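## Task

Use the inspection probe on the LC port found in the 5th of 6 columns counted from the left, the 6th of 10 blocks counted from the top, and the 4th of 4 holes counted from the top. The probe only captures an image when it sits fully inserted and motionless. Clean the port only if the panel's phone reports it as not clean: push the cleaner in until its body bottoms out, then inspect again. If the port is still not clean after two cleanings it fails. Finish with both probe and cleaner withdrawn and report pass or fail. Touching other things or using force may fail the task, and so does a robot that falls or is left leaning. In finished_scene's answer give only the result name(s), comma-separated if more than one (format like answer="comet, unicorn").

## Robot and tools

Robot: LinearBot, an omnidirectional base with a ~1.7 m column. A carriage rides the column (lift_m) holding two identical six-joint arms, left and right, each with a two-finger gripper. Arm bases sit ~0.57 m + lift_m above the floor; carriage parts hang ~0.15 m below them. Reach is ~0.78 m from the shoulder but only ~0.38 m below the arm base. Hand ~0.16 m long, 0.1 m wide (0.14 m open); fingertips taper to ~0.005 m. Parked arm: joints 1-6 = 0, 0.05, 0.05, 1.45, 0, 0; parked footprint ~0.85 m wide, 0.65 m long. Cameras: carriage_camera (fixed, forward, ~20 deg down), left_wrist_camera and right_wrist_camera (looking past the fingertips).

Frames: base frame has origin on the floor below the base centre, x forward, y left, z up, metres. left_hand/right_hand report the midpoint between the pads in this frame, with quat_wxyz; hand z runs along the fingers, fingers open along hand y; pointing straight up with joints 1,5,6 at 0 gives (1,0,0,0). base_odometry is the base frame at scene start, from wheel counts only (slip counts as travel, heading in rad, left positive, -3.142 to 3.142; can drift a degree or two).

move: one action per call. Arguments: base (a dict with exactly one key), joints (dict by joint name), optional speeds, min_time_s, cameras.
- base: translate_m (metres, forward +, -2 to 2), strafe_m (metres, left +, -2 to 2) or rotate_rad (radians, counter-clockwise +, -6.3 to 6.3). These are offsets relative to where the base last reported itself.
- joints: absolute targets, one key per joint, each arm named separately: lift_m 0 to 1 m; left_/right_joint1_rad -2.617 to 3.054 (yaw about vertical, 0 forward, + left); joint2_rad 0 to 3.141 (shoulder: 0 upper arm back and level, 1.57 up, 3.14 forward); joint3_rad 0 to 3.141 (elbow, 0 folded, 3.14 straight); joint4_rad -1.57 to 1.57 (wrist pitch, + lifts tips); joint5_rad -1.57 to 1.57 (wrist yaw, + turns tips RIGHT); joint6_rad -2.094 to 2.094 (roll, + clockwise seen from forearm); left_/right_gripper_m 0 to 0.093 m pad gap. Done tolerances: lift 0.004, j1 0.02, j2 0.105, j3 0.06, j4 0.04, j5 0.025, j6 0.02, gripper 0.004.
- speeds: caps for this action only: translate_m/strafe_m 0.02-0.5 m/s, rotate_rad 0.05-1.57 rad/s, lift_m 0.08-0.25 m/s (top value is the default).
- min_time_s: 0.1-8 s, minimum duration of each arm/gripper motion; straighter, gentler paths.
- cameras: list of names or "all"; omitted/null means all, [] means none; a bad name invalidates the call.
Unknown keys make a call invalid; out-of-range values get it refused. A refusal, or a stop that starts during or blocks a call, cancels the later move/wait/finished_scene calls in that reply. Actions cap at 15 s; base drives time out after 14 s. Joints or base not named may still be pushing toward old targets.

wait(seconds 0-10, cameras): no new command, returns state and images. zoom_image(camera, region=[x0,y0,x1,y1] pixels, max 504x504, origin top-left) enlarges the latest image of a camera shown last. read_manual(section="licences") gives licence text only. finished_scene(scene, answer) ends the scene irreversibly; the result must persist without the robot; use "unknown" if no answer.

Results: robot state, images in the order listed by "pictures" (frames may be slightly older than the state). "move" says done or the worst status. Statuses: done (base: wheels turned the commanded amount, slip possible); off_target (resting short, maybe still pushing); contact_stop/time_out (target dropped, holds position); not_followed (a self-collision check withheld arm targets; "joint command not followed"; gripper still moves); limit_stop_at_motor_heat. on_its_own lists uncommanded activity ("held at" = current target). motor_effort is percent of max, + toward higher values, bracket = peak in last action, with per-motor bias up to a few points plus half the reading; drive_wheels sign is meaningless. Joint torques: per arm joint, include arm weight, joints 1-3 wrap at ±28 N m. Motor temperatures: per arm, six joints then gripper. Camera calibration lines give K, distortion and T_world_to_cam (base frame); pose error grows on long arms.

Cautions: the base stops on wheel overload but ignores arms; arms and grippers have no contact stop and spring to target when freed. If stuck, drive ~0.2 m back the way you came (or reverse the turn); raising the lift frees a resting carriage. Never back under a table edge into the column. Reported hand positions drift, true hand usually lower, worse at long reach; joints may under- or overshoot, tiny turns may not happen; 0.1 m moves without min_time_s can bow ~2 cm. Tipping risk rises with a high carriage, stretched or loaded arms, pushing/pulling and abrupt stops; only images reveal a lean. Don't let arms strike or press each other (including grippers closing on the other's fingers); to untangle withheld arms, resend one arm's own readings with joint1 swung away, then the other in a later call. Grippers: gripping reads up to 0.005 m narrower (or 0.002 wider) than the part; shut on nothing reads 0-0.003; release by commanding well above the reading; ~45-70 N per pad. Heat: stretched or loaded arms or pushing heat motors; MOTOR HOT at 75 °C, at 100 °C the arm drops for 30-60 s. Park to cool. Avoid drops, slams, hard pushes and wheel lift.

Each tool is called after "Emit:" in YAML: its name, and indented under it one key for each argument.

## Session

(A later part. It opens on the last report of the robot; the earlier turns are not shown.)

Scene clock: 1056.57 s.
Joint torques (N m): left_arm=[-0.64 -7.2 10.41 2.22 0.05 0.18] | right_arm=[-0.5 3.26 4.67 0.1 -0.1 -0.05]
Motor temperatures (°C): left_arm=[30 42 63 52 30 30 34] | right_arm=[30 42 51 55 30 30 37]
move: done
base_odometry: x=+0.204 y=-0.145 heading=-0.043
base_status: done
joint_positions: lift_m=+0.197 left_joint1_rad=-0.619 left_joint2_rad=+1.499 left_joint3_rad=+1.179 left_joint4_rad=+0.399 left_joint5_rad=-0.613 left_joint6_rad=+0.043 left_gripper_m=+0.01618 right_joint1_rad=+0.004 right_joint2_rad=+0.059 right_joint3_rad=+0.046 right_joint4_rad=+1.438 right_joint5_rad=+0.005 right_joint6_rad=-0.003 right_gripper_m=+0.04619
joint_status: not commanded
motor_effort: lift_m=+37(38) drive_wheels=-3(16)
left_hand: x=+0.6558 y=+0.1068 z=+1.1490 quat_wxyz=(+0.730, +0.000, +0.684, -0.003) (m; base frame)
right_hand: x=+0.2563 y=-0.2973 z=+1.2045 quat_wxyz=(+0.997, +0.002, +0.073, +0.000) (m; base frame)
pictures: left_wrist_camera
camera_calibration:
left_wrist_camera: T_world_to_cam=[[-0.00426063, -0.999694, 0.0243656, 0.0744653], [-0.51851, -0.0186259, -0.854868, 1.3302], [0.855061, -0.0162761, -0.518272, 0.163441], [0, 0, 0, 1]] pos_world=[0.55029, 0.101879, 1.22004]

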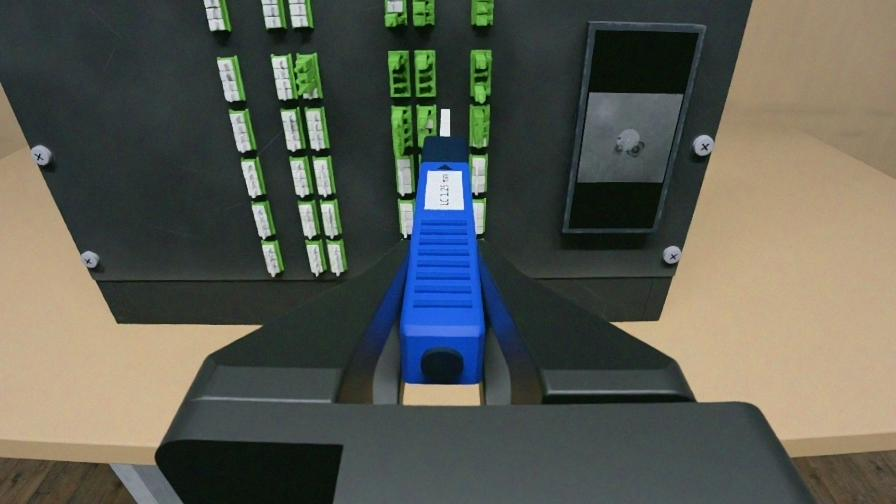

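Emit:
move:
  base: {"rotate_rad": -0.012}
  speeds: {"rotate_rad": 0.1}
  joints: {"left_joint1_rad": -0.606, "left_joint6_rad": 0.043, "lift_m": 0.200}
  min_time_s: 0.6
  cameras: []

Emit:
move:
  base: {"strafe_m": 0.015}
  speeds: {"strafe_m": 0.05}
  cameras: []

Emit:
move:
  base: {"translate_m": 0.02}
  speeds: {"translate_m": 0.05}
  cameras: ["left_wrist_camera"]

Emit:
zoom_image:
  camera: "left_wrist_camera"
  region: [420, 75, 470, 125]

Emit:
zoom_image:
  camera: "left_wrist_camera"
  region: [10, 120, 50, 160]

Emit:
zoom_image:
  camera: "left_wrist_camera"
  region: [710, 120, 750, 160]

Scene clock: 1088.97 s.
Joint torques (N m): left_arm=[0.13 -7.19 10.5 2.25 0.01 0.06] | right_arm=[-0.38 3.22 4.56 0.11 -0.13 -0.03]
Motor temperatures (°C): left_arm=[30 42 64 49 30 30 34] | right_arm=[30 41 50 51 30 30 37]
move: done
base_odometry: x=+0.204 y=-0.144 heading=-0.054
base_status: done
joint_positions: lift_m=+0.200 left_joint1_rad=-0.612 left_joint2_rad=+1.499 left_joint3_rad=+1.179 left_joint4_rad=+0.395 left_joint5_rad=-0.610 left_joint6_rad=+0.043 left_gripper_m=+0.01618 right_joint1_rad=+0.004 right_joint2_rad=+0.059 right_joint3_rad=+0.046 right_joint4_rad=+1.439 right_joint5_rad=+0.005 right_joint6_rad=-0.003 right_gripper_m=+0.04619
joint_status: all done
motor_effort: lift_m=+40(45) drive_wheels=-5(9)
left_hand: x=+0.6570 y=+0.1090 z=+1.1509 quat_wxyz=(+0.729, +0.000, +0.685, -0.001) (m; base frame)
right_hand: x=+0.2562 y=-0.2974 z=+1.2073 quat_wxyz=(+0.997, +0.002, +0.072, +0.000) (m; base frame)
pictures: none
No camera images: "cameras" was empty.

Scene clock: 1089.77 s.
Joint torques (N m): left_arm=[-0.05 -7.16 10.45 2.22 0 0.05] | right_arm=[-0.42 3.15 4.75 0.07 -0.12 -0.06]
Motor temperatures (°C): left_arm=[30 42 64 49 30 30 34] | right_arm=[30 41 50 51 30 30 37]
move: done
base_odometry: x=+0.205 y=-0.130 heading=-0.054
base_status: done
joint_positions: lift_m=+0.200 left_joint1_rad=-0.609 left_joint2_rad=+1.499 left_joint3_rad=+1.179 left_joint4_rad=+0.395 left_joint5_rad=-0.609 left_joint6_rad=+0.043 left_gripper_m=+0.01618 right_joint1_rad=+0.004 right_joint2_rad=+0.059 right_joint3_rad=+0.046 right_joint4_rad=+1.439 right_joint5_rad=+0.005 right_joint6_rad=-0.003 right_gripper_m=+0.04619
joint_status: not commanded
motor_effort: lift_m=+41(42) drive_wheels=-1(8)
left_hand: x=+0.6575 y=+0.1102 z=+1.1509 quat_wxyz=(+0.729, -0.001, +0.685, +0.000) (m; base frame)
right_hand: x=+0.2562 y=-0.2974 z=+1.2073 quat_wxyz=(+0.997, +0.002, +0.072, +0.000) (m; base frame)
pictures: none
No camera images: "cameras" was empty.

Scene clock: 1090.67 s.
Joint torques (N m): left_arm=[-0.12 -7.1 10.37 2.26 0 0.05] | right_arm=[-0.24 3.33 4.71 0.07 -0.12 -0.04]
Motor temperatures (°C): left_arm=[30 42 64 49 30 30 34] | right_arm=[30 41 50 51 30 30 37]
move: done
base_odometry: x=+0.225 y=-0.130 heading=-0.054
base_status: done
joint_positions: lift_m=+0.200 left_joint1_rad=-0.609 left_joint2_rad=+1.499 left_joint3_rad=+1.179 left_joint4_rad=+0.394 left_joint5_rad=-0.608 left_joint6_rad=+0.043 left_gripper_m=+0.01618 right_joint1_rad=+0.004 right_joint2_rad=+0.059 right_joint3_rad=+0.046 right_joint4_rad=+1.438 right_joint5_rad=+0.005 right_joint6_rad=-0.003 right_gripper_m=+0.04619
joint_status: not commanded
motor_effort: lift_m=+41(42) drive_wheels=-3(14)
left_hand: x=+0.6576 y=+0.1102 z=+1.1506 quat_wxyz=(+0.728, +0.000, +0.685, +0.000) (m; base frame)
right_hand: x=+0.2562 y=-0.2974 z=+1.2073 quat_wxyz=(+0.997, +0.002, +0.072, +0.000) (m; base frame)
pictures: left_wrist_camera
camera_calibration:
left_wrist_camera: T_world_to_cam=[[0.00114801, -0.999783, 0.0207885, 0.0783974], [-0.522202, -0.0183282, -0.852625, 1.33238], [0.852821, -0.00987697, -0.52211, 0.167866], [0, 0, 0, 1]] pos_world=[0.552523, 0.104459, 1.22204]

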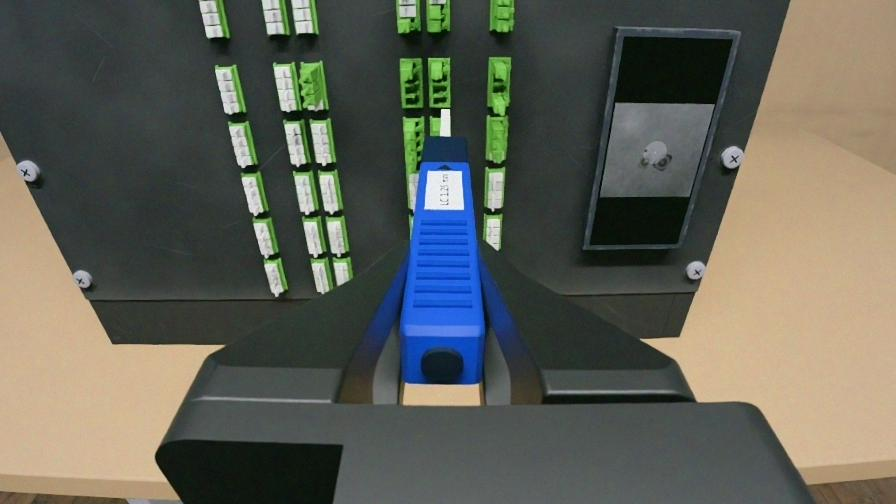

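Scaled by 10.080 from the camera's 896x504 image, which has a finer 1280x720 frame.

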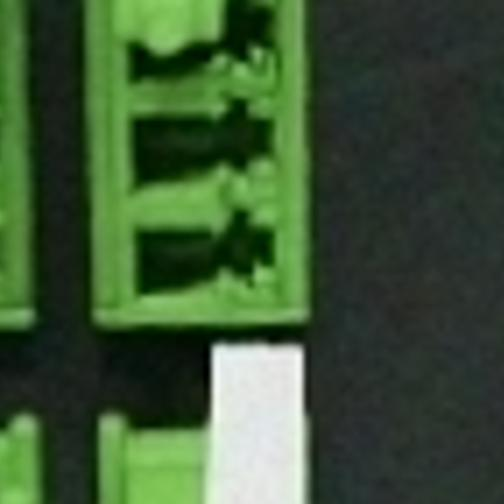

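Scaled by 12.600 from the camera's 896x504 image, which has a finer 1280x720 frame.

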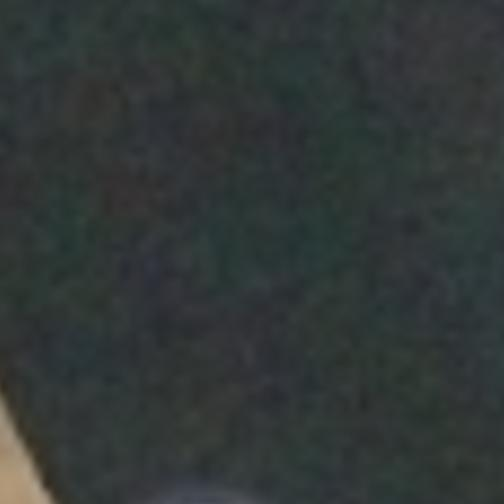

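Scaled by 12.600 from the camera's 896x504 image, which has a finer 1280x720 frame.

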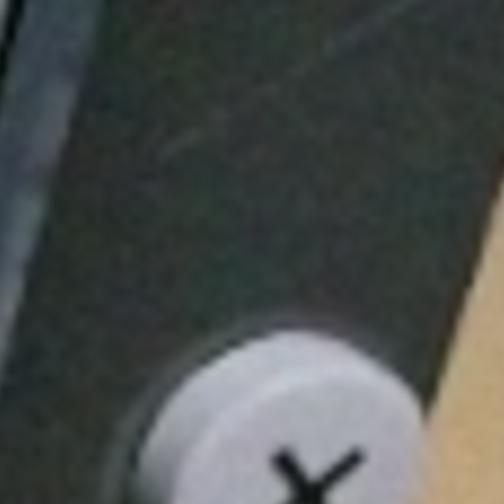

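Emit:
move:
  base: {"strafe_m": 0.0044}
  speeds: {"strafe_m": 0.03}
  joints: {"lift_m": 0.2026}
  cameras: []

Emit:
move:
  base: {"translate_m": 0.007}
  speeds: {"translate_m": 0.03}
  cameras: ["left_wrist_camera"]

Emit:
zoom_image:
  camera: "left_wrist_camera"
  region: [430, 90, 460, 120]

Emit:
zoom_image:
  camera: "left_wrist_camera"
  region: [10, 160, 50, 200]

Emit:
zoom_image:
  camera: "left_wrist_camera"
  region: [720, 145, 760, 185]

Emit:
zoom_image:
  camera: "left_wrist_camera"
  region: [60, 270, 100, 310]

Emit:
zoom_image:
  camera: "left_wrist_camera"
  region: [680, 260, 720, 300]

Scene clock: 1098.77 s.
Joint torques (N m): left_arm=[-0.32 -7.21 10.45 2.25 -0.01 0.05] | right_arm=[-0.29 3.21 4.75 0.09 -0.1 -0.04]
Motor temperatures (°C): left_arm=[30 42 64 50 30 30 34] | right_arm=[30 40 50 50 30 30 37]
move: done
base_odometry: x=+0.225 y=-0.126 heading=-0.054
base_status: done
joint_positions: lift_m=+0.202 left_joint1_rad=-0.607 left_joint2_rad=+1.499 left_joint3_rad=+1.179 left_joint4_rad=+0.394 left_joint5_rad=-0.608 left_joint6_rad=+0.043 left_gripper_m=+0.01618 right_joint1_rad=+0.003 right_joint2_rad=+0.059 right_joint3_rad=+0.046 right_joint4_rad=+1.438 right_joint5_rad=+0.005 right_joint6_rad=-0.003 right_gripper_m=+0.04619
joint_status: all done
motor_effort: lift_m=+40(45) drive_wheels=-2(8)
left_hand: x=+0.6581 y=+0.1111 z=+1.1533 quat_wxyz=(+0.728, -0.001, +0.685, +0.001) (m; base frame)
right_hand: x=+0.2562 y=-0.2974 z=+1.2099 quat_wxyz=(+0.997, +0.002, +0.072, +0.000) (m; base frame)
pictures: none
No camera images: "cameras" was empty.

Scene clock: 1099.43 s.
Joint torques (N m): left_arm=[-0.42 -7.13 10.54 2.27 -0.02 0.06] | right_arm=[-0.28 3.21 4.63 0.05 -0.13 -0.03]
Motor temperatures (°C): left_arm=[30 42 64 50 30 30 34] | right_arm=[30 40 50 50 30 30 37]
move: done
base_odometry: x=+0.232 y=-0.126 heading=-0.054
base_status: done
joint_positions: lift_m=+0.202 left_joint1_rad=-0.606 left_joint2_rad=+1.499 left_joint3_rad=+1.179 left_joint4_rad=+0.393 left_joint5_rad=-0.608 left_joint6_rad=+0.043 left_gripper_m=+0.01618 right_joint1_rad=+0.003 right_joint2_rad=+0.059 right_joint3_rad=+0.046 right_joint4_rad=+1.438 right_joint5_rad=+0.005 right_joint6_rad=-0.003 right_gripper_m=+0.04619
joint_status: not commanded
motor_effort: lift_m=+41(42) drive_wheels=-3(12)
left_hand: x=+0.6582 y=+0.1114 z=+1.1530 quat_wxyz=(+0.728, -0.001, +0.686, +0.002) (m; base frame)
right_hand: x=+0.2562 y=-0.2974 z=+1.2099 quat_wxyz=(+0.997, +0.002, +0.072, +0.000) (m; base frame)
pictures: left_wrist_camera
camera_calibration:
left_wrist_camera: T_world_to_cam=[[0.00381535, -0.999786, 0.0203331, 0.0784182], [-0.522727, -0.019328, -0.852281, 1.33483], [0.852492, -0.00737691, -0.522689, 0.169285], [0, 0, 0, 1]] pos_world=[0.553138, 0.10545, 1.22454]

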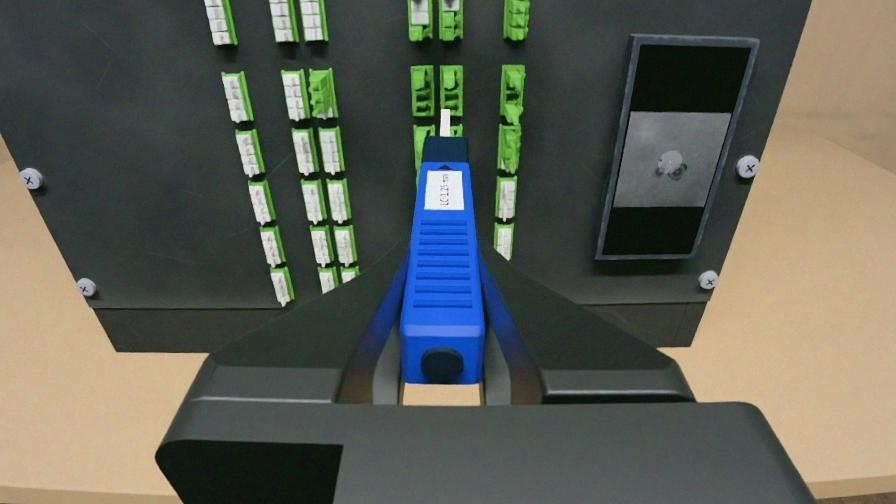

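Scaled by 16.800 from the camera's 896x504 image, which has a finer 1280x720 frame.

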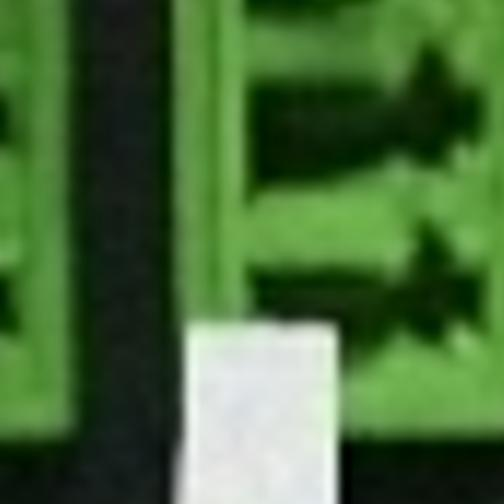

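Scaled by 12.600 from the camera's 896x504 image, which has a finer 1280x720 frame.

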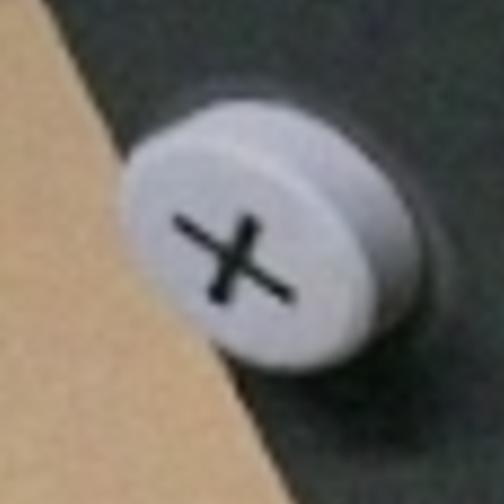

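Scaled by 12.600 from the camera's 896x504 image, which has a finer 1280x720 frame.

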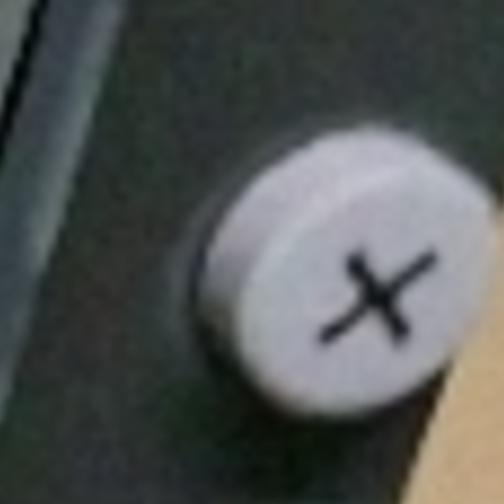

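Scaled by 12.600 from the camera's 896x504 image, which has a finer 1280x720 frame.

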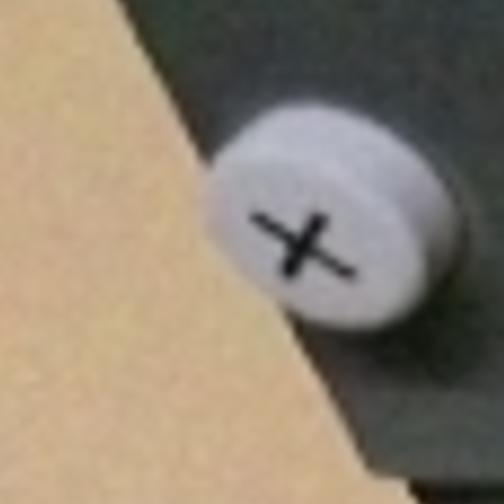

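Scaled by 12.600 from the camera's 896x504 image, which has a finer 1280x720 frame.

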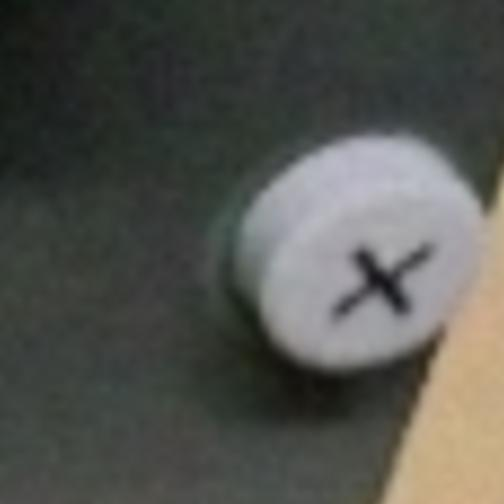

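Emit:
move:
  base: {"strafe_m": -0.0045}
  speeds: {"strafe_m": 0.03}
  joints: {"left_joint5_rad": -0.617, "left_joint6_rad": 0.026}
  cameras: []

Emit:
move:
  base: {"translate_m": 0.003}
  speeds: {"translate_m": 0.03}
  cameras: ["left_wrist_camera"]

Emit:
zoom_image:
  camera: "left_wrist_camera"
  region: [430, 90, 460, 120]

Emit:
zoom_image:
  camera: "left_wrist_camera"
  region: [10, 160, 50, 200]

Emit:
zoom_image:
  camera: "left_wrist_camera"
  region: [720, 145, 760, 185]

Emit:
zoom_image:
  camera: "left_wrist_camera"
  region: [60, 270, 100, 310]

Emit:
zoom_image:
  camera: "left_wrist_camera"
  region: [680, 260, 720, 300]

Scene clock: 1111.53 s.
Joint torques (N m): left_arm=[-0.38 -7.19 10.5 2.27 -0.05 -0.09] | right_arm=[-0.24 3.18 4.63 0.08 -0.1 -0.05]
Motor temperatures (°C): left_arm=[30 42 64 50 30 30 34] | right_arm=[30 40 50 49 30 30 37]
move: done
base_odometry: x=+0.232 y=-0.131 heading=-0.054
base_status: done
joint_positions: lift_m=+0.202 left_joint1_rad=-0.606 left_joint2_rad=+1.499 left_joint3_rad=+1.179 left_joint4_rad=+0.393 left_joint5_rad=-0.613 left_joint6_rad=+0.039 left_gripper_m=+0.01618 right_joint1_rad=+0.003 right_joint2_rad=+0.059 right_joint3_rad=+0.046 right_joint4_rad=+1.438 right_joint5_rad=+0.005 right_joint6_rad=-0.003 right_gripper_m=+0.04619
joint_status: all done
motor_effort: lift_m=+42(42) drive_wheels=-2(8)
left_hand: x=+0.6581 y=+0.1121 z=+1.1529 quat_wxyz=(+0.728, -0.004, +0.686, +0.002) (m; base frame)
right_hand: x=+0.2562 y=-0.2975 z=+1.2099 quat_wxyz=(+0.997, +0.002, +0.072, +0.000) (m; base frame)
pictures: none
No camera images: "cameras" was empty.

Scene clock: 1112.17 s.
Joint torques (N m): left_arm=[-0.39 -7.27 10.36 2.26 -0.04 -0.07] | right_arm=[-0.32 3.3 4.53 0.13 -0.1 0]
Motor temperatures (°C): left_arm=[30 42 64 50 30 30 34] | right_arm=[30 40 50 49 30 30 37]
move: done
base_odometry: x=+0.235 y=-0.131 heading=-0.053
base_status: done
joint_positions: lift_m=+0.202 left_joint1_rad=-0.606 left_joint2_rad=+1.500 left_joint3_rad=+1.179 left_joint4_rad=+0.393 left_joint5_rad=-0.614 left_joint6_rad=+0.038 left_gripper_m=+0.01618 right_joint1_rad=+0.003 right_joint2_rad=+0.059 right_joint3_rad=+0.046 right_joint4_rad=+1.438 right_joint5_rad=+0.005 right_joint6_rad=-0.003 right_gripper_m=+0.04619
joint_status: not commanded
motor_effort: lift_m=+41(41) drive_wheels=+3(11)
left_hand: x=+0.6585 y=+0.1123 z=+1.1523 quat_wxyz=(+0.727, -0.004, +0.686, +0.002) (m; base frame)
right_hand: x=+0.2563 y=-0.2975 z=+1.2098 quat_wxyz=(+0.997, +0.002, +0.073, +0.000) (m; base frame)
pictures: left_wrist_camera
camera_calibration:
left_wrist_camera: T_world_to_cam=[[0.0093718, -0.999669, 0.0239714, 0.0713705], [-0.52385, -0.0253278, -0.851434, 1.33488], [0.851759, -0.00457793, -0.523914, 0.170281], [0, 0, 0, 1]] pos_world=[0.55357, 0.105936, 1.22406]

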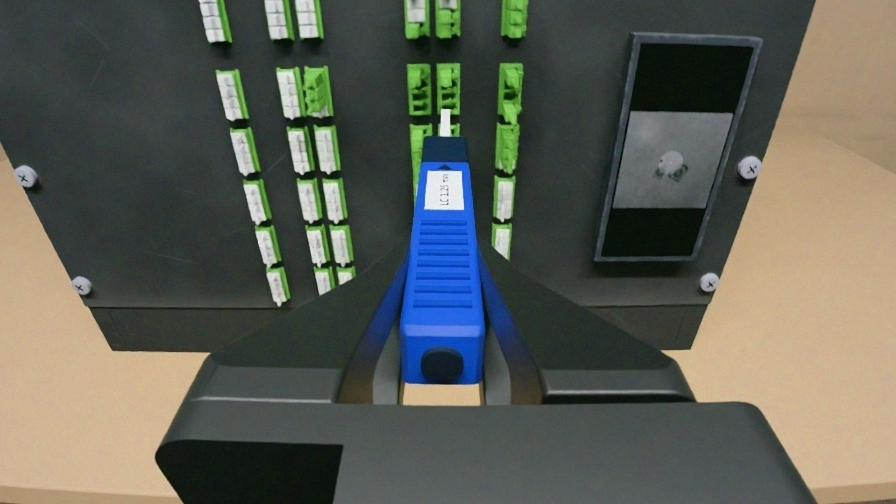

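Scaled by 16.800 from the camera's 896x504 image, which has a finer 1280x720 frame.

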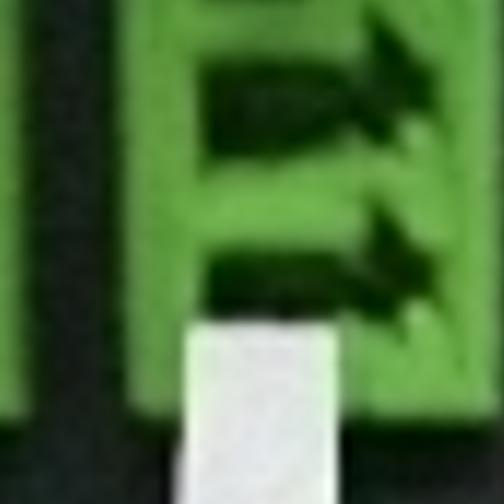

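Scaled by 12.600 from the camera's 896x504 image, which has a finer 1280x720 frame.

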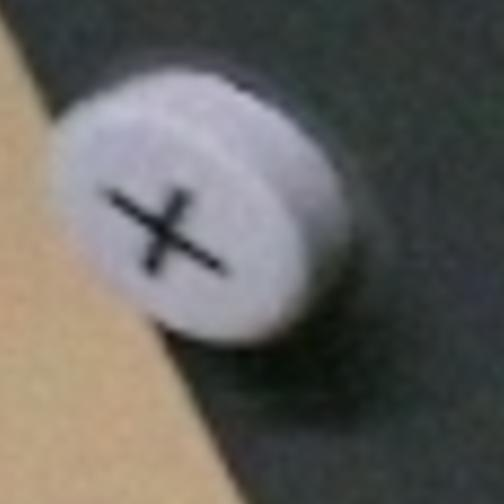

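Scaled by 12.600 from the camera's 896x504 image, which has a finer 1280x720 frame.

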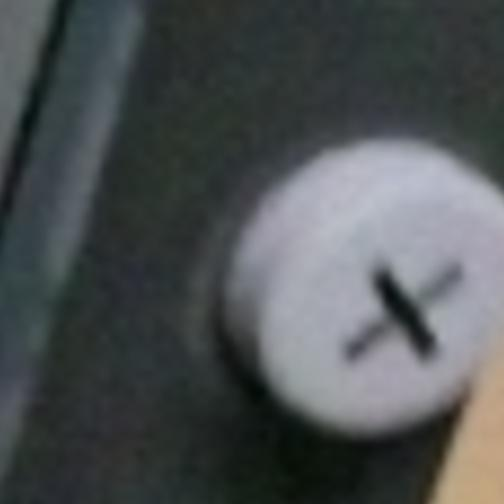

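Scaled by 12.600 from the camera's 896x504 image, which has a finer 1280x720 frame.

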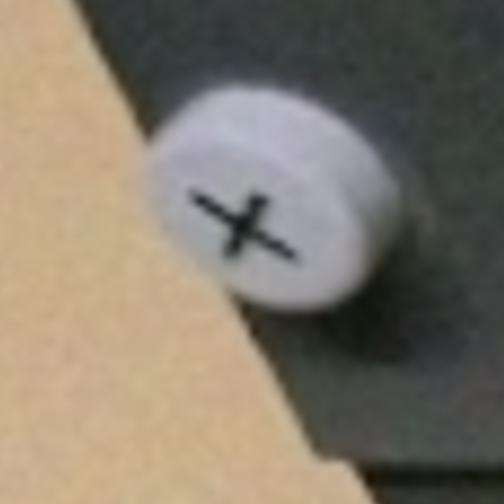

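Scaled by 12.600 from the camera's 896x504 image, which has a finer 1280x720 frame.

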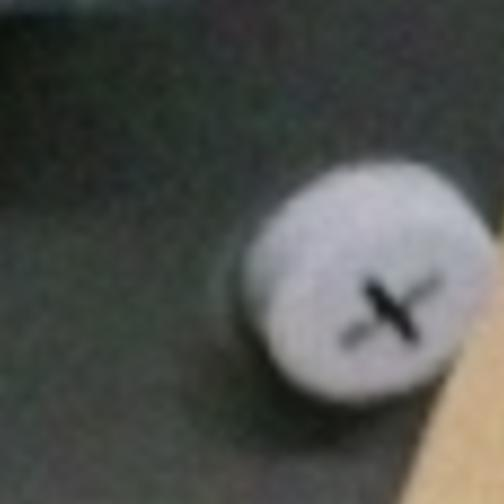

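Emit:
move:
  base: {"translate_m": 0.003}
  speeds: {"translate_m": 0.03}
  joints: {"lift_m": 0.2036}
  cameras: ["left_wrist_camera"]

Emit:
zoom_image:
  camera: "left_wrist_camera"
  region: [430, 90, 460, 120]

Emit:
zoom_image:
  camera: "left_wrist_camera"
  region: [405, 50, 485, 130]

Scene clock: 1123.00 s.
Joint torques (N m): left_arm=[-0.44 -7.42 10.47 2.3 -0.03 -0.09] | right_arm=[-0.23 3.17 4.59 0.14 -0.1 -0.03]
Motor temperatures (°C): left_arm=[30 42 64 50 30 30 34] | right_arm=[30 40 50 48 30 30 37]
move: done
base_odometry: x=+0.238 y=-0.131 heading=-0.053
base_status: done
joint_positions: lift_m=+0.203 left_joint1_rad=-0.606 left_joint2_rad=+1.501 left_joint3_rad=+1.179 left_joint4_rad=+0.392 left_joint5_rad=-0.615 left_joint6_rad=+0.038 left_gripper_m=+0.01618 right_joint1_rad=+0.003 right_joint2_rad=+0.059 right_joint3_rad=+0.046 right_joint4_rad=+1.438 right_joint5_rad=+0.005 right_joint6_rad=-0.003 right_gripper_m=+0.04619
joint_status: all done
motor_effort: lift_m=+42(45) drive_wheels=+3(14)
left_hand: x=+0.6588 y=+0.1124 z=+1.1527 quat_wxyz=(+0.727, -0.004, +0.687, +0.003) (m; base frame)
right_hand: x=+0.2563 y=-0.2975 z=+1.2108 quat_wxyz=(+0.997, +0.002, +0.073, +0.000) (m; base frame)
pictures: left_wrist_camera
camera_calibration:
left_wrist_camera: T_world_to_cam=[[0.0105409, -0.999677, 0.0231403, 0.0716212], [-0.524886, -0.0252287, -0.850798, 1.3353], [0.851107, -0.00317783, -0.524983, 0.171716], [0, 0, 0, 1]] pos_world=[0.553977, 0.105832, 1.22456]

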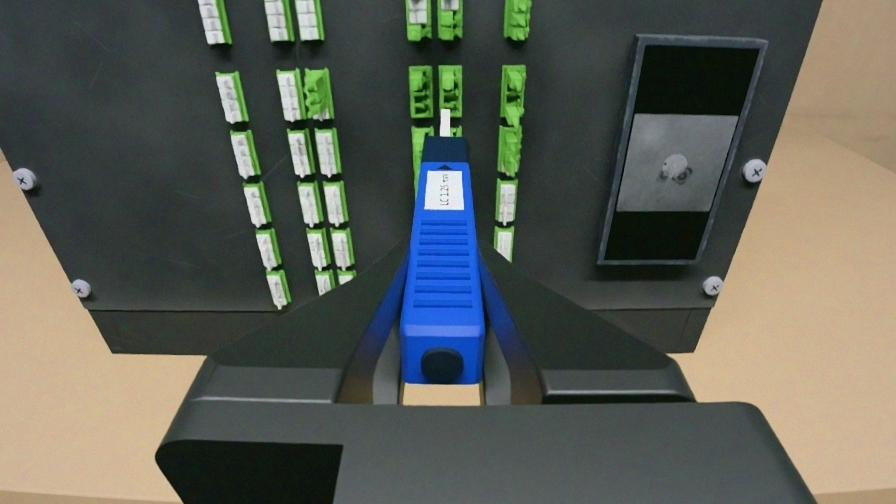

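Scaled by 16.800 from the camera's 896x504 image, which has a finer 1280x720 frame.

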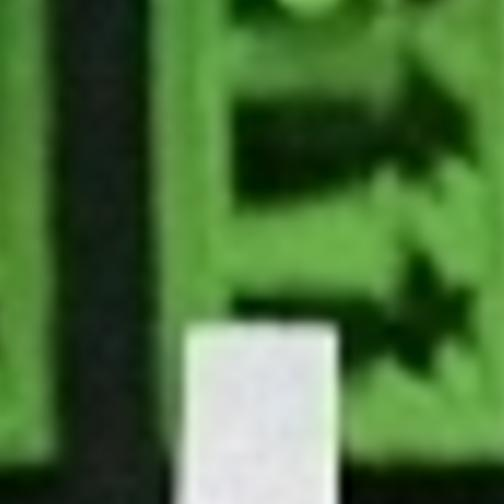

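Scaled by 6.300 from the camera's 896x504 image, which has a finer 1280x720 frame.

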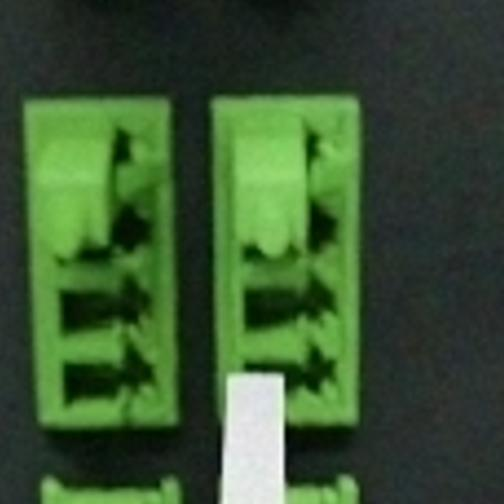

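Emit:
move:
  base: {"strafe_m": -0.0014}
  speeds: {"strafe_m": 0.03}
  cameras: []

Emit:
move:
  base: {"translate_m": 0.002}
  speeds: {"translate_m": 0.03}
  cameras: ["left_wrist_camera"]

Emit:
zoom_image:
  camera: "left_wrist_camera"
  region: [430, 90, 460, 120]

Emit:
move:
  base: {"translate_m": 0.002}
  speeds: {"translate_m": 0.03}
  cameras: ["left_wrist_camera"]

Emit:
zoom_image:
  camera: "left_wrist_camera"
  region: [430, 90, 460, 120]

Scene clock: 1131.87 s.
Joint torques (N m): left_arm=[-0.39 -7.43 10.5 2.28 -0.03 -0.07] | right_arm=[-0.2 3.22 4.71 0.09 -0.11 -0.03]
Motor temperatures (°C): left_arm=[30 42 64 51 30 30 34] | right_arm=[30 40 50 47 30 30 37]
move: done
base_odometry: x=+0.238 y=-0.132 heading=-0.053
base_status: done
joint_positions: lift_m=+0.203 left_joint1_rad=-0.606 left_joint2_rad=+1.501 left_joint3_rad=+1.179 left_joint4_rad=+0.392 left_joint5_rad=-0.615 left_joint6_rad=+0.038 left_gripper_m=+0.01618 right_joint1_rad=+0.002 right_joint2_rad=+0.059 right_joint3_rad=+0.046 right_joint4_rad=+1.438 right_joint5_rad=+0.005 right_joint6_rad=-0.003 right_gripper_m=+0.04619
joint_status: not commanded
motor_effort: lift_m=+41(42) drive_wheels=-3(5)
left_hand: x=+0.6587 y=+0.1123 z=+1.1527 quat_wxyz=(+0.727, -0.004, +0.687, +0.003) (m; base frame)
right_hand: x=+0.2563 y=-0.2975 z=+1.2108 quat_wxyz=(+0.997, +0.002, +0.073, -0.001) (m; base frame)
pictures: none
No camera images: "cameras" was empty.

Scene clock: 1132.47 s.
Joint torques (N m): left_arm=[-0.54 -7.35 10.44 2.27 -0.04 -0.07] | right_arm=[-0.18 3.15 4.63 0.09 -0.11 -0.03]
Motor temperatures (°C): left_arm=[30 42 64 51 30 30 34] | right_arm=[30 39 50 47 30 30 37]
move: done
base_odometry: x=+0.240 y=-0.132 heading=-0.053
base_status: done
joint_positions: lift_m=+0.203 left_joint1_rad=-0.605 left_joint2_rad=+1.501 left_joint3_rad=+1.179 left_joint4_rad=+0.392 left_joint5_rad=-0.615 left_joint6_rad=+0.038 left_gripper_m=+0.01618 right_joint1_rad=+0.002 right_joint2_rad=+0.059 right_joint3_rad=+0.046 right_joint4_rad=+1.438 right_joint5_rad=+0.005 right_joint6_rad=-0.003 right_gripper_m=+0.04619
joint_status: not commanded
motor_effort: lift_m=+41(42) drive_wheels=-1(13)
left_hand: x=+0.6588 y=+0.1127 z=+1.1527 quat_wxyz=(+0.727, -0.005, +0.687, +0.003) (m; base frame)
right_hand: x=+0.2564 y=-0.2975 z=+1.2108 quat_wxyz=(+0.997, +0.002, +0.073, -0.001) (m; base frame)
pictures: left_wrist_camera
camera_calibration:
left_wrist_camera: T_world_to_cam=[[0.0116215, -0.999664, 0.0231785, 0.0711698], [-0.524859, -0.0258285, -0.850797, 1.33541], [0.85111, -0.00227793, -0.524983, 0.17153], [0, 0, 0, 1]] pos_world=[0.554083, 0.106028, 1.22456]

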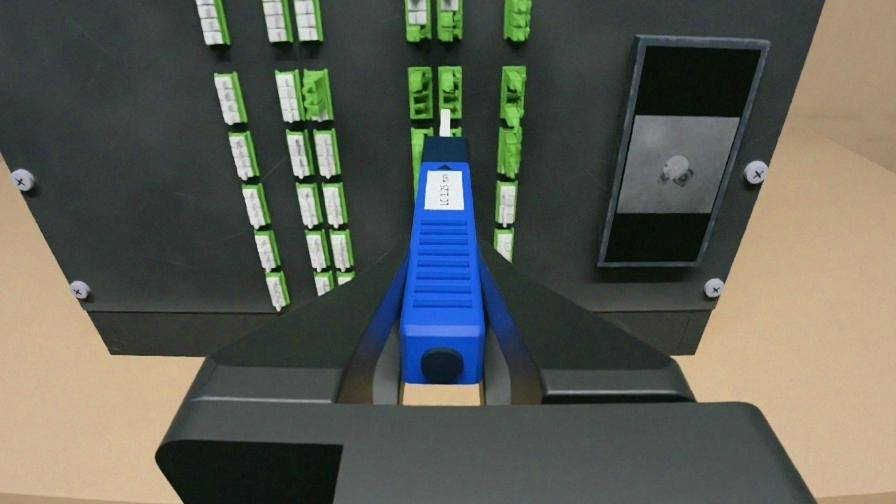

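Scaled by 16.800 from the camera's 896x504 image, which has a finer 1280x720 frame.

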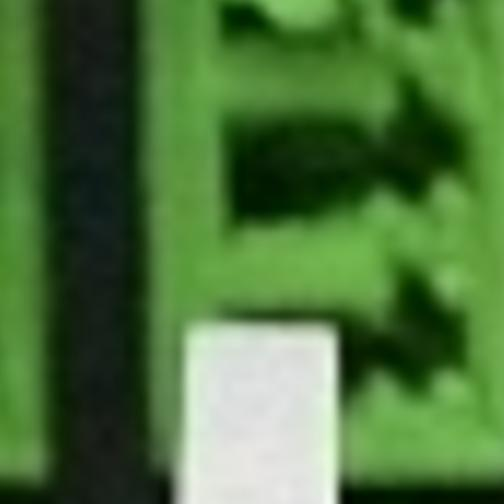

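Scene clock: 1133.10 s.
Joint torques (N m): left_arm=[-0.44 -7.47 10.44 2.28 -0.02 -0.09] | right_arm=[-0.29 3.33 4.66 0.12 -0.1 -0.03]
Motor temperatures (°C): left_arm=[30 42 64 51 30 30 34] | right_arm=[30 39 50 47 30 30 37]
move: done
base_odometry: x=+0.242 y=-0.132 heading=-0.053
base_status: done
joint_positions: lift_m=+0.203 left_joint1_rad=-0.605 left_joint2_rad=+1.502 left_joint3_rad=+1.179 left_joint4_rad=+0.392 left_joint5_rad=-0.616 left_joint6_rad=+0.038 left_gripper_m=+0.01618 right_joint1_rad=+0.002 right_joint2_rad=+0.059 right_joint3_rad=+0.046 right_joint4_rad=+1.438 right_joint5_rad=+0.005 right_joint6_rad=-0.003 right_gripper_m=+0.04619
joint_status: not commanded
motor_effort: lift_m=+40(42) drive_wheels=+2(16)
left_hand: x=+0.6590 y=+0.1127 z=+1.1523 quat_wxyz=(+0.727, -0.005, +0.687, +0.004) (m; base frame)
right_hand: x=+0.2564 y=-0.2975 z=+1.2108 quat_wxyz=(+0.997, +0.002, +0.073, -0.001) (m; base frame)
pictures: left_wrist_camera
camera_calibration:
left_wrist_camera: T_world_to_cam=[[0.0124425, -0.999668, 0.0225564, 0.0713783], [-0.525686, -0.0257289, -0.85029, 1.33508], [0.850588, -0.00127786, -0.525831, 0.172419], [0, 0, 0, 1]] pos_world=[0.554288, 0.105925, 1.22426]

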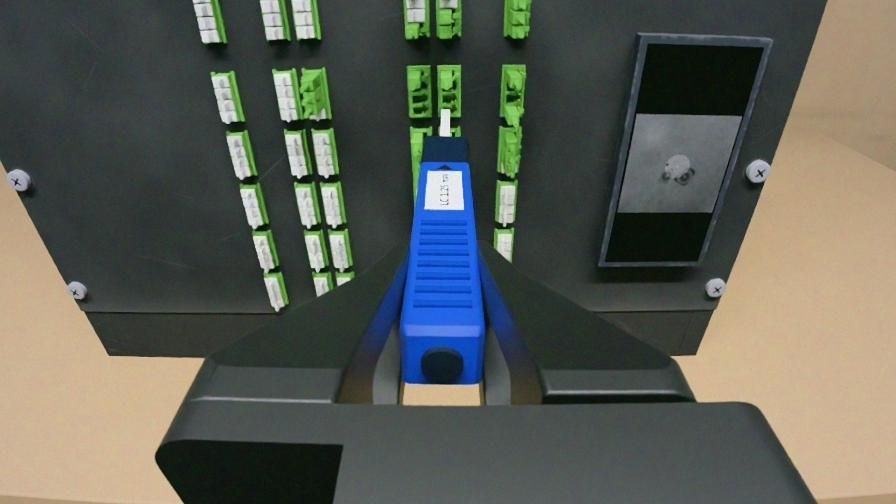

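Scaled by 16.800 from the camera's 896x504 image, which has a finer 1280x720 frame.

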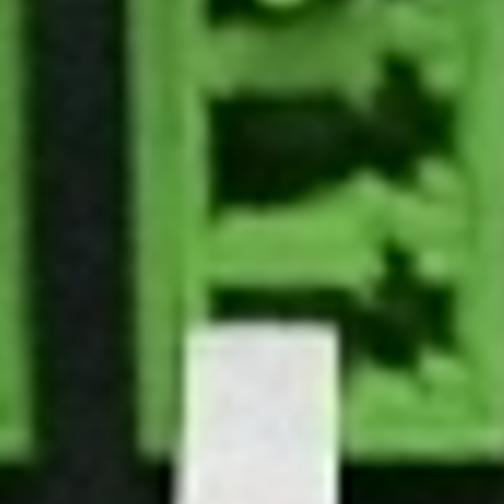

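Emit:
zoom_image:
  camera: "left_wrist_camera"
  region: [0, 160, 40, 200]

Emit:
zoom_image:
  camera: "left_wrist_camera"
  region: [735, 150, 775, 190]

Scaled by 12.600 from the camera's 896x504 image, which has a finer 1280x720 frame.

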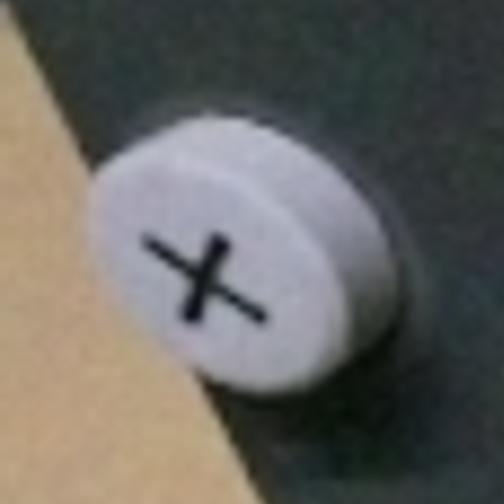

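Scaled by 12.600 from the camera's 896x504 image, which has a finer 1280x720 frame.

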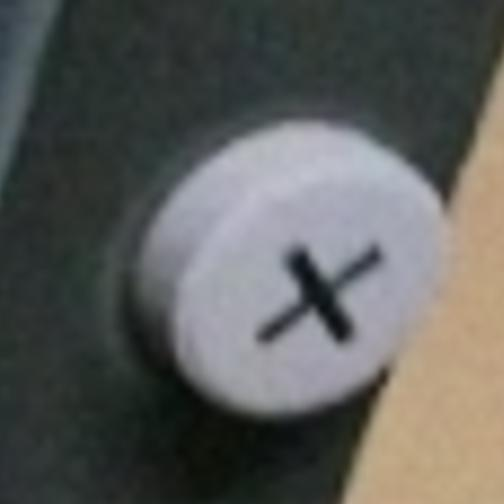

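Emit:
move:
  base: {"strafe_m": -0.001}
  speeds: {"strafe_m": 0.03}
  cameras: ["left_wrist_camera"]

Emit:
zoom_image:
  camera: "left_wrist_camera"
  region: [430, 90, 460, 120]

Emit:
move:
  base: {"translate_m": 0.0015}
  speeds: {"translate_m": 0.03}
  cameras: ["left_wrist_camera"]

Emit:
zoom_image:
  camera: "left_wrist_camera"
  region: [430, 90, 460, 120]

Scene clock: 1147.93 s.
Joint torques (N m): left_arm=[-0.36 -7.39 10.4 2.29 -0.02 -0.08] | right_arm=[-0.14 3.26 4.68 0.1 -0.1 -0.05]
Motor temperatures (°C): left_arm=[30 41 64 51 30 30 34] | right_arm=[30 39 50 46 30 30 37]
move: done
base_odometry: x=+0.242 y=-0.133 heading=-0.052
base_status: done
joint_positions: lift_m=+0.203 left_joint1_rad=-0.606 left_joint2_rad=+1.502 left_joint3_rad=+1.179 left_joint4_rad=+0.392 left_joint5_rad=-0.616 left_joint6_rad=+0.038 left_gripper_m=+0.01618 right_joint1_rad=+0.002 right_joint2_rad=+0.059 right_joint3_rad=+0.046 right_joint4_rad=+1.438 right_joint5_rad=+0.005 right_joint6_rad=-0.003 right_gripper_m=+0.04619
joint_status: not commanded
motor_effort: lift_m=+40(42) drive_wheels=-2(6)
left_hand: x=+0.6589 y=+0.1125 z=+1.1523 quat_wxyz=(+0.727, -0.004, +0.687, +0.004) (m; base frame)
right_hand: x=+0.2563 y=-0.2975 z=+1.2108 quat_wxyz=(+0.997, +0.002, +0.073, -0.001) (m; base frame)
pictures: left_wrist_camera
camera_calibration:
left_wrist_camera: T_world_to_cam=[[0.0117208, -0.999677, 0.0225323, 0.0717123], [-0.525659, -0.025329, -0.850318, 1.335], [0.850614, -0.00187788, -0.525787, 0.172502], [0, 0, 0, 1]] pos_world=[0.554184, 0.105827, 1.22426]

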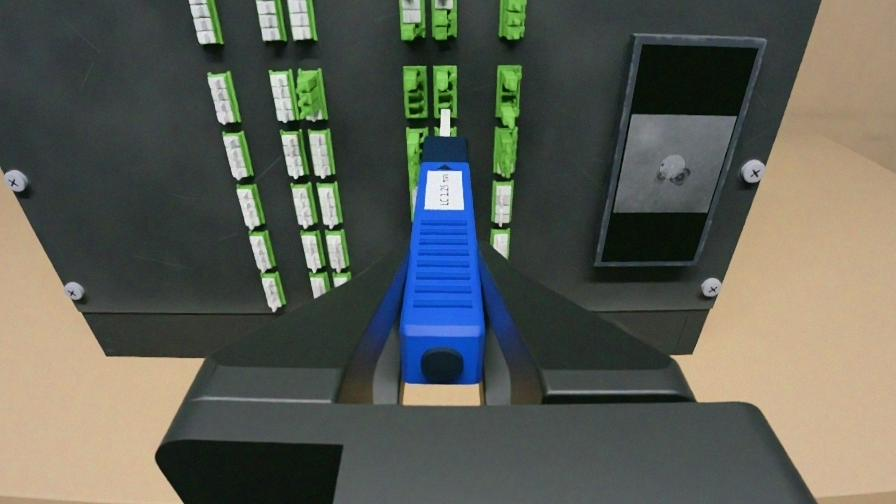

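Scaled by 16.800 from the camera's 896x504 image, which has a finer 1280x720 frame.

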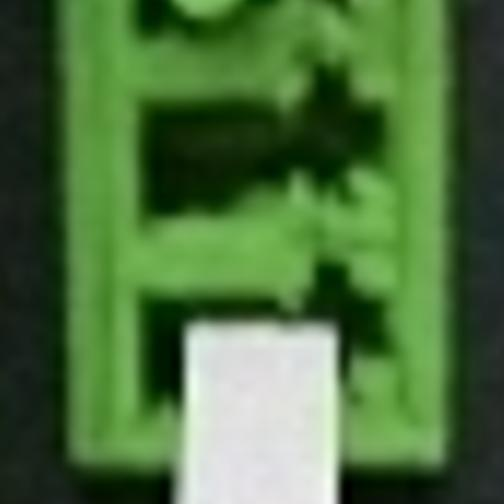

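Scene clock: 1148.50 s.
Joint torques (N m): left_arm=[-0.4 -7.46 10.48 2.29 -0.02 -0.08] | right_arm=[-0.17 3.29 4.67 0.08 -0.08 -0.04]
Motor temperatures (°C): left_arm=[30 41 64 51 30 30 34] | right_arm=[30 39 50 46 30 30 37]
move: done
base_odometry: x=+0.243 y=-0.133 heading=-0.052
base_status: done
joint_positions: lift_m=+0.203 left_joint1_rad=-0.606 left_joint2_rad=+1.502 left_joint3_rad=+1.179 left_joint4_rad=+0.392 left_joint5_rad=-0.616 left_joint6_rad=+0.038 left_gripper_m=+0.01618 right_joint1_rad=+0.002 right_joint2_rad=+0.059 right_joint3_rad=+0.046 right_joint4_rad=+1.438 right_joint5_rad=+0.005 right_joint6_rad=-0.003 right_gripper_m=+0.04619
joint_status: not commanded
motor_effort: lift_m=+41(42) drive_wheels=-1(11)
left_hand: x=+0.6589 y=+0.1125 z=+1.1524 quat_wxyz=(+0.727, -0.004, +0.687, +0.004) (m; base frame)
right_hand: x=+0.2564 y=-0.2975 z=+1.2108 quat_wxyz=(+0.997, +0.002, +0.073, -0.001) (m; base frame)
pictures: left_wrist_camera
camera_calibration:
left_wrist_camera: T_world_to_cam=[[0.0116501, -0.999672, 0.022809, 0.0714127], [-0.525472, -0.0255276, -0.850428, 1.33506], [0.850731, -0.00207789, -0.525597, 0.172226], [0, 0, 0, 1]] pos_world=[0.554184, 0.105828, 1.22426]

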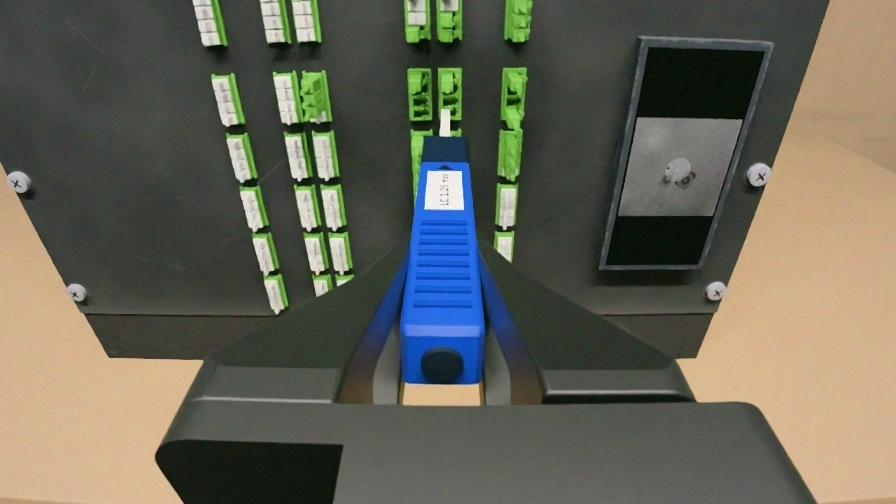

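Scaled by 16.800 from the camera's 896x504 image, which has a finer 1280x720 frame.

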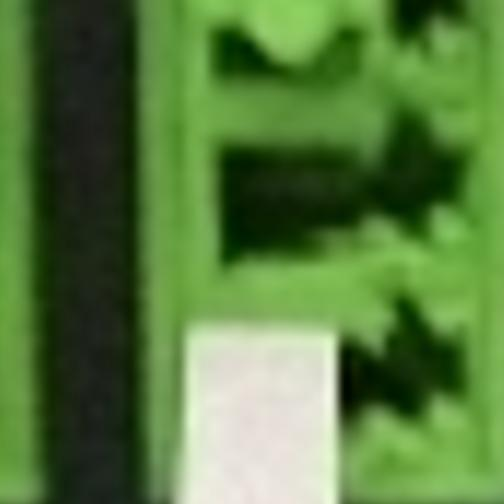

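Emit:
wait:
  seconds: 0.5
  cameras: ["left_wrist_camera"]

Emit:
zoom_image:
  camera: "left_wrist_camera"
  region: [430, 90, 460, 120]

Scene clock: 1153.47 s.
Joint torques (N m): left_arm=[-0.43 -7.43 10.47 2.29 -0.02 -0.08] | right_arm=[-0.13 3.15 4.67 0.1 -0.11 -0.05]
Motor temperatures (°C): left_arm=[30 41 64 51 30 30 34] | right_arm=[30 39 50 45 30 30 37]
base_odometry: x=+0.243 y=-0.133 heading=-0.052
base_status: done
joint_positions: lift_m=+0.203 left_joint1_rad=-0.606 left_joint2_rad=+1.502 left_joint3_rad=+1.179 left_joint4_rad=+0.392 left_joint5_rad=-0.616 left_joint6_rad=+0.038 left_gripper_m=+0.01618 right_joint1_rad=+0.002 right_joint2_rad=+0.059 right_joint3_rad=+0.046 right_joint4_rad=+1.438 right_joint5_rad=+0.005 right_joint6_rad=-0.003 right_gripper_m=+0.04619
joint_status: not commanded
motor_effort: lift_m=+42(42) drive_wheels=-1(11)
left_hand: x=+0.6589 y=+0.1125 z=+1.1524 quat_wxyz=(+0.727, -0.004, +0.687, +0.004) (m; base frame)
right_hand: x=+0.2564 y=-0.2975 z=+1.2108 quat_wxyz=(+0.997, +0.002, +0.073, -0.001) (m; base frame)
wait: 0.50 s; at rest from the start
pictures: left_wrist_camera
camera_calibration:
left_wrist_camera: T_world_to_cam=[[0.0116501, -0.999672, 0.022809, 0.0714127], [-0.525472, -0.0255276, -0.850428, 1.33506], [0.850731, -0.00207789, -0.525597, 0.172226], [0, 0, 0, 1]] pos_world=[0.554184, 0.105828, 1.22426]

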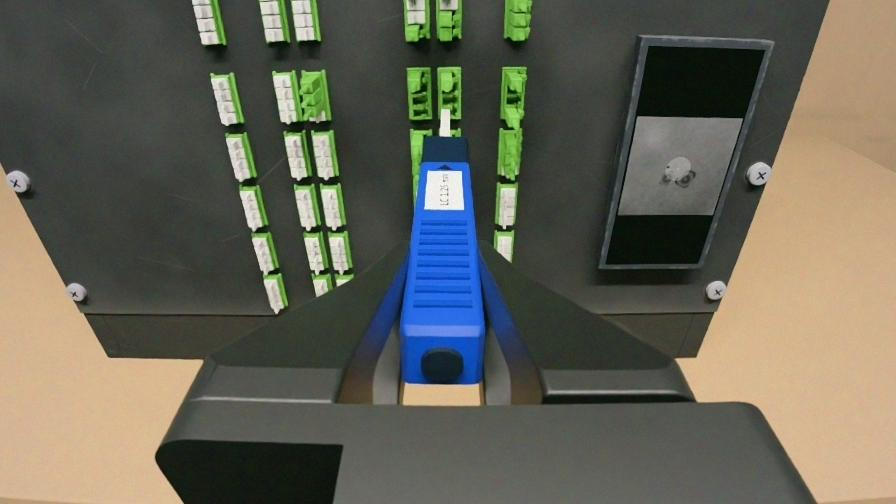

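Scaled by 16.800 from the camera's 896x504 image, which has a finer 1280x720 frame.

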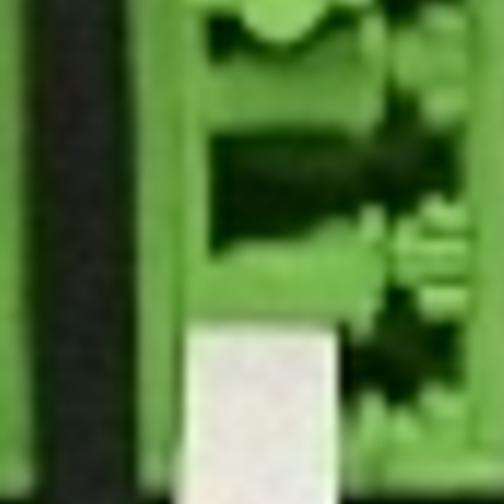

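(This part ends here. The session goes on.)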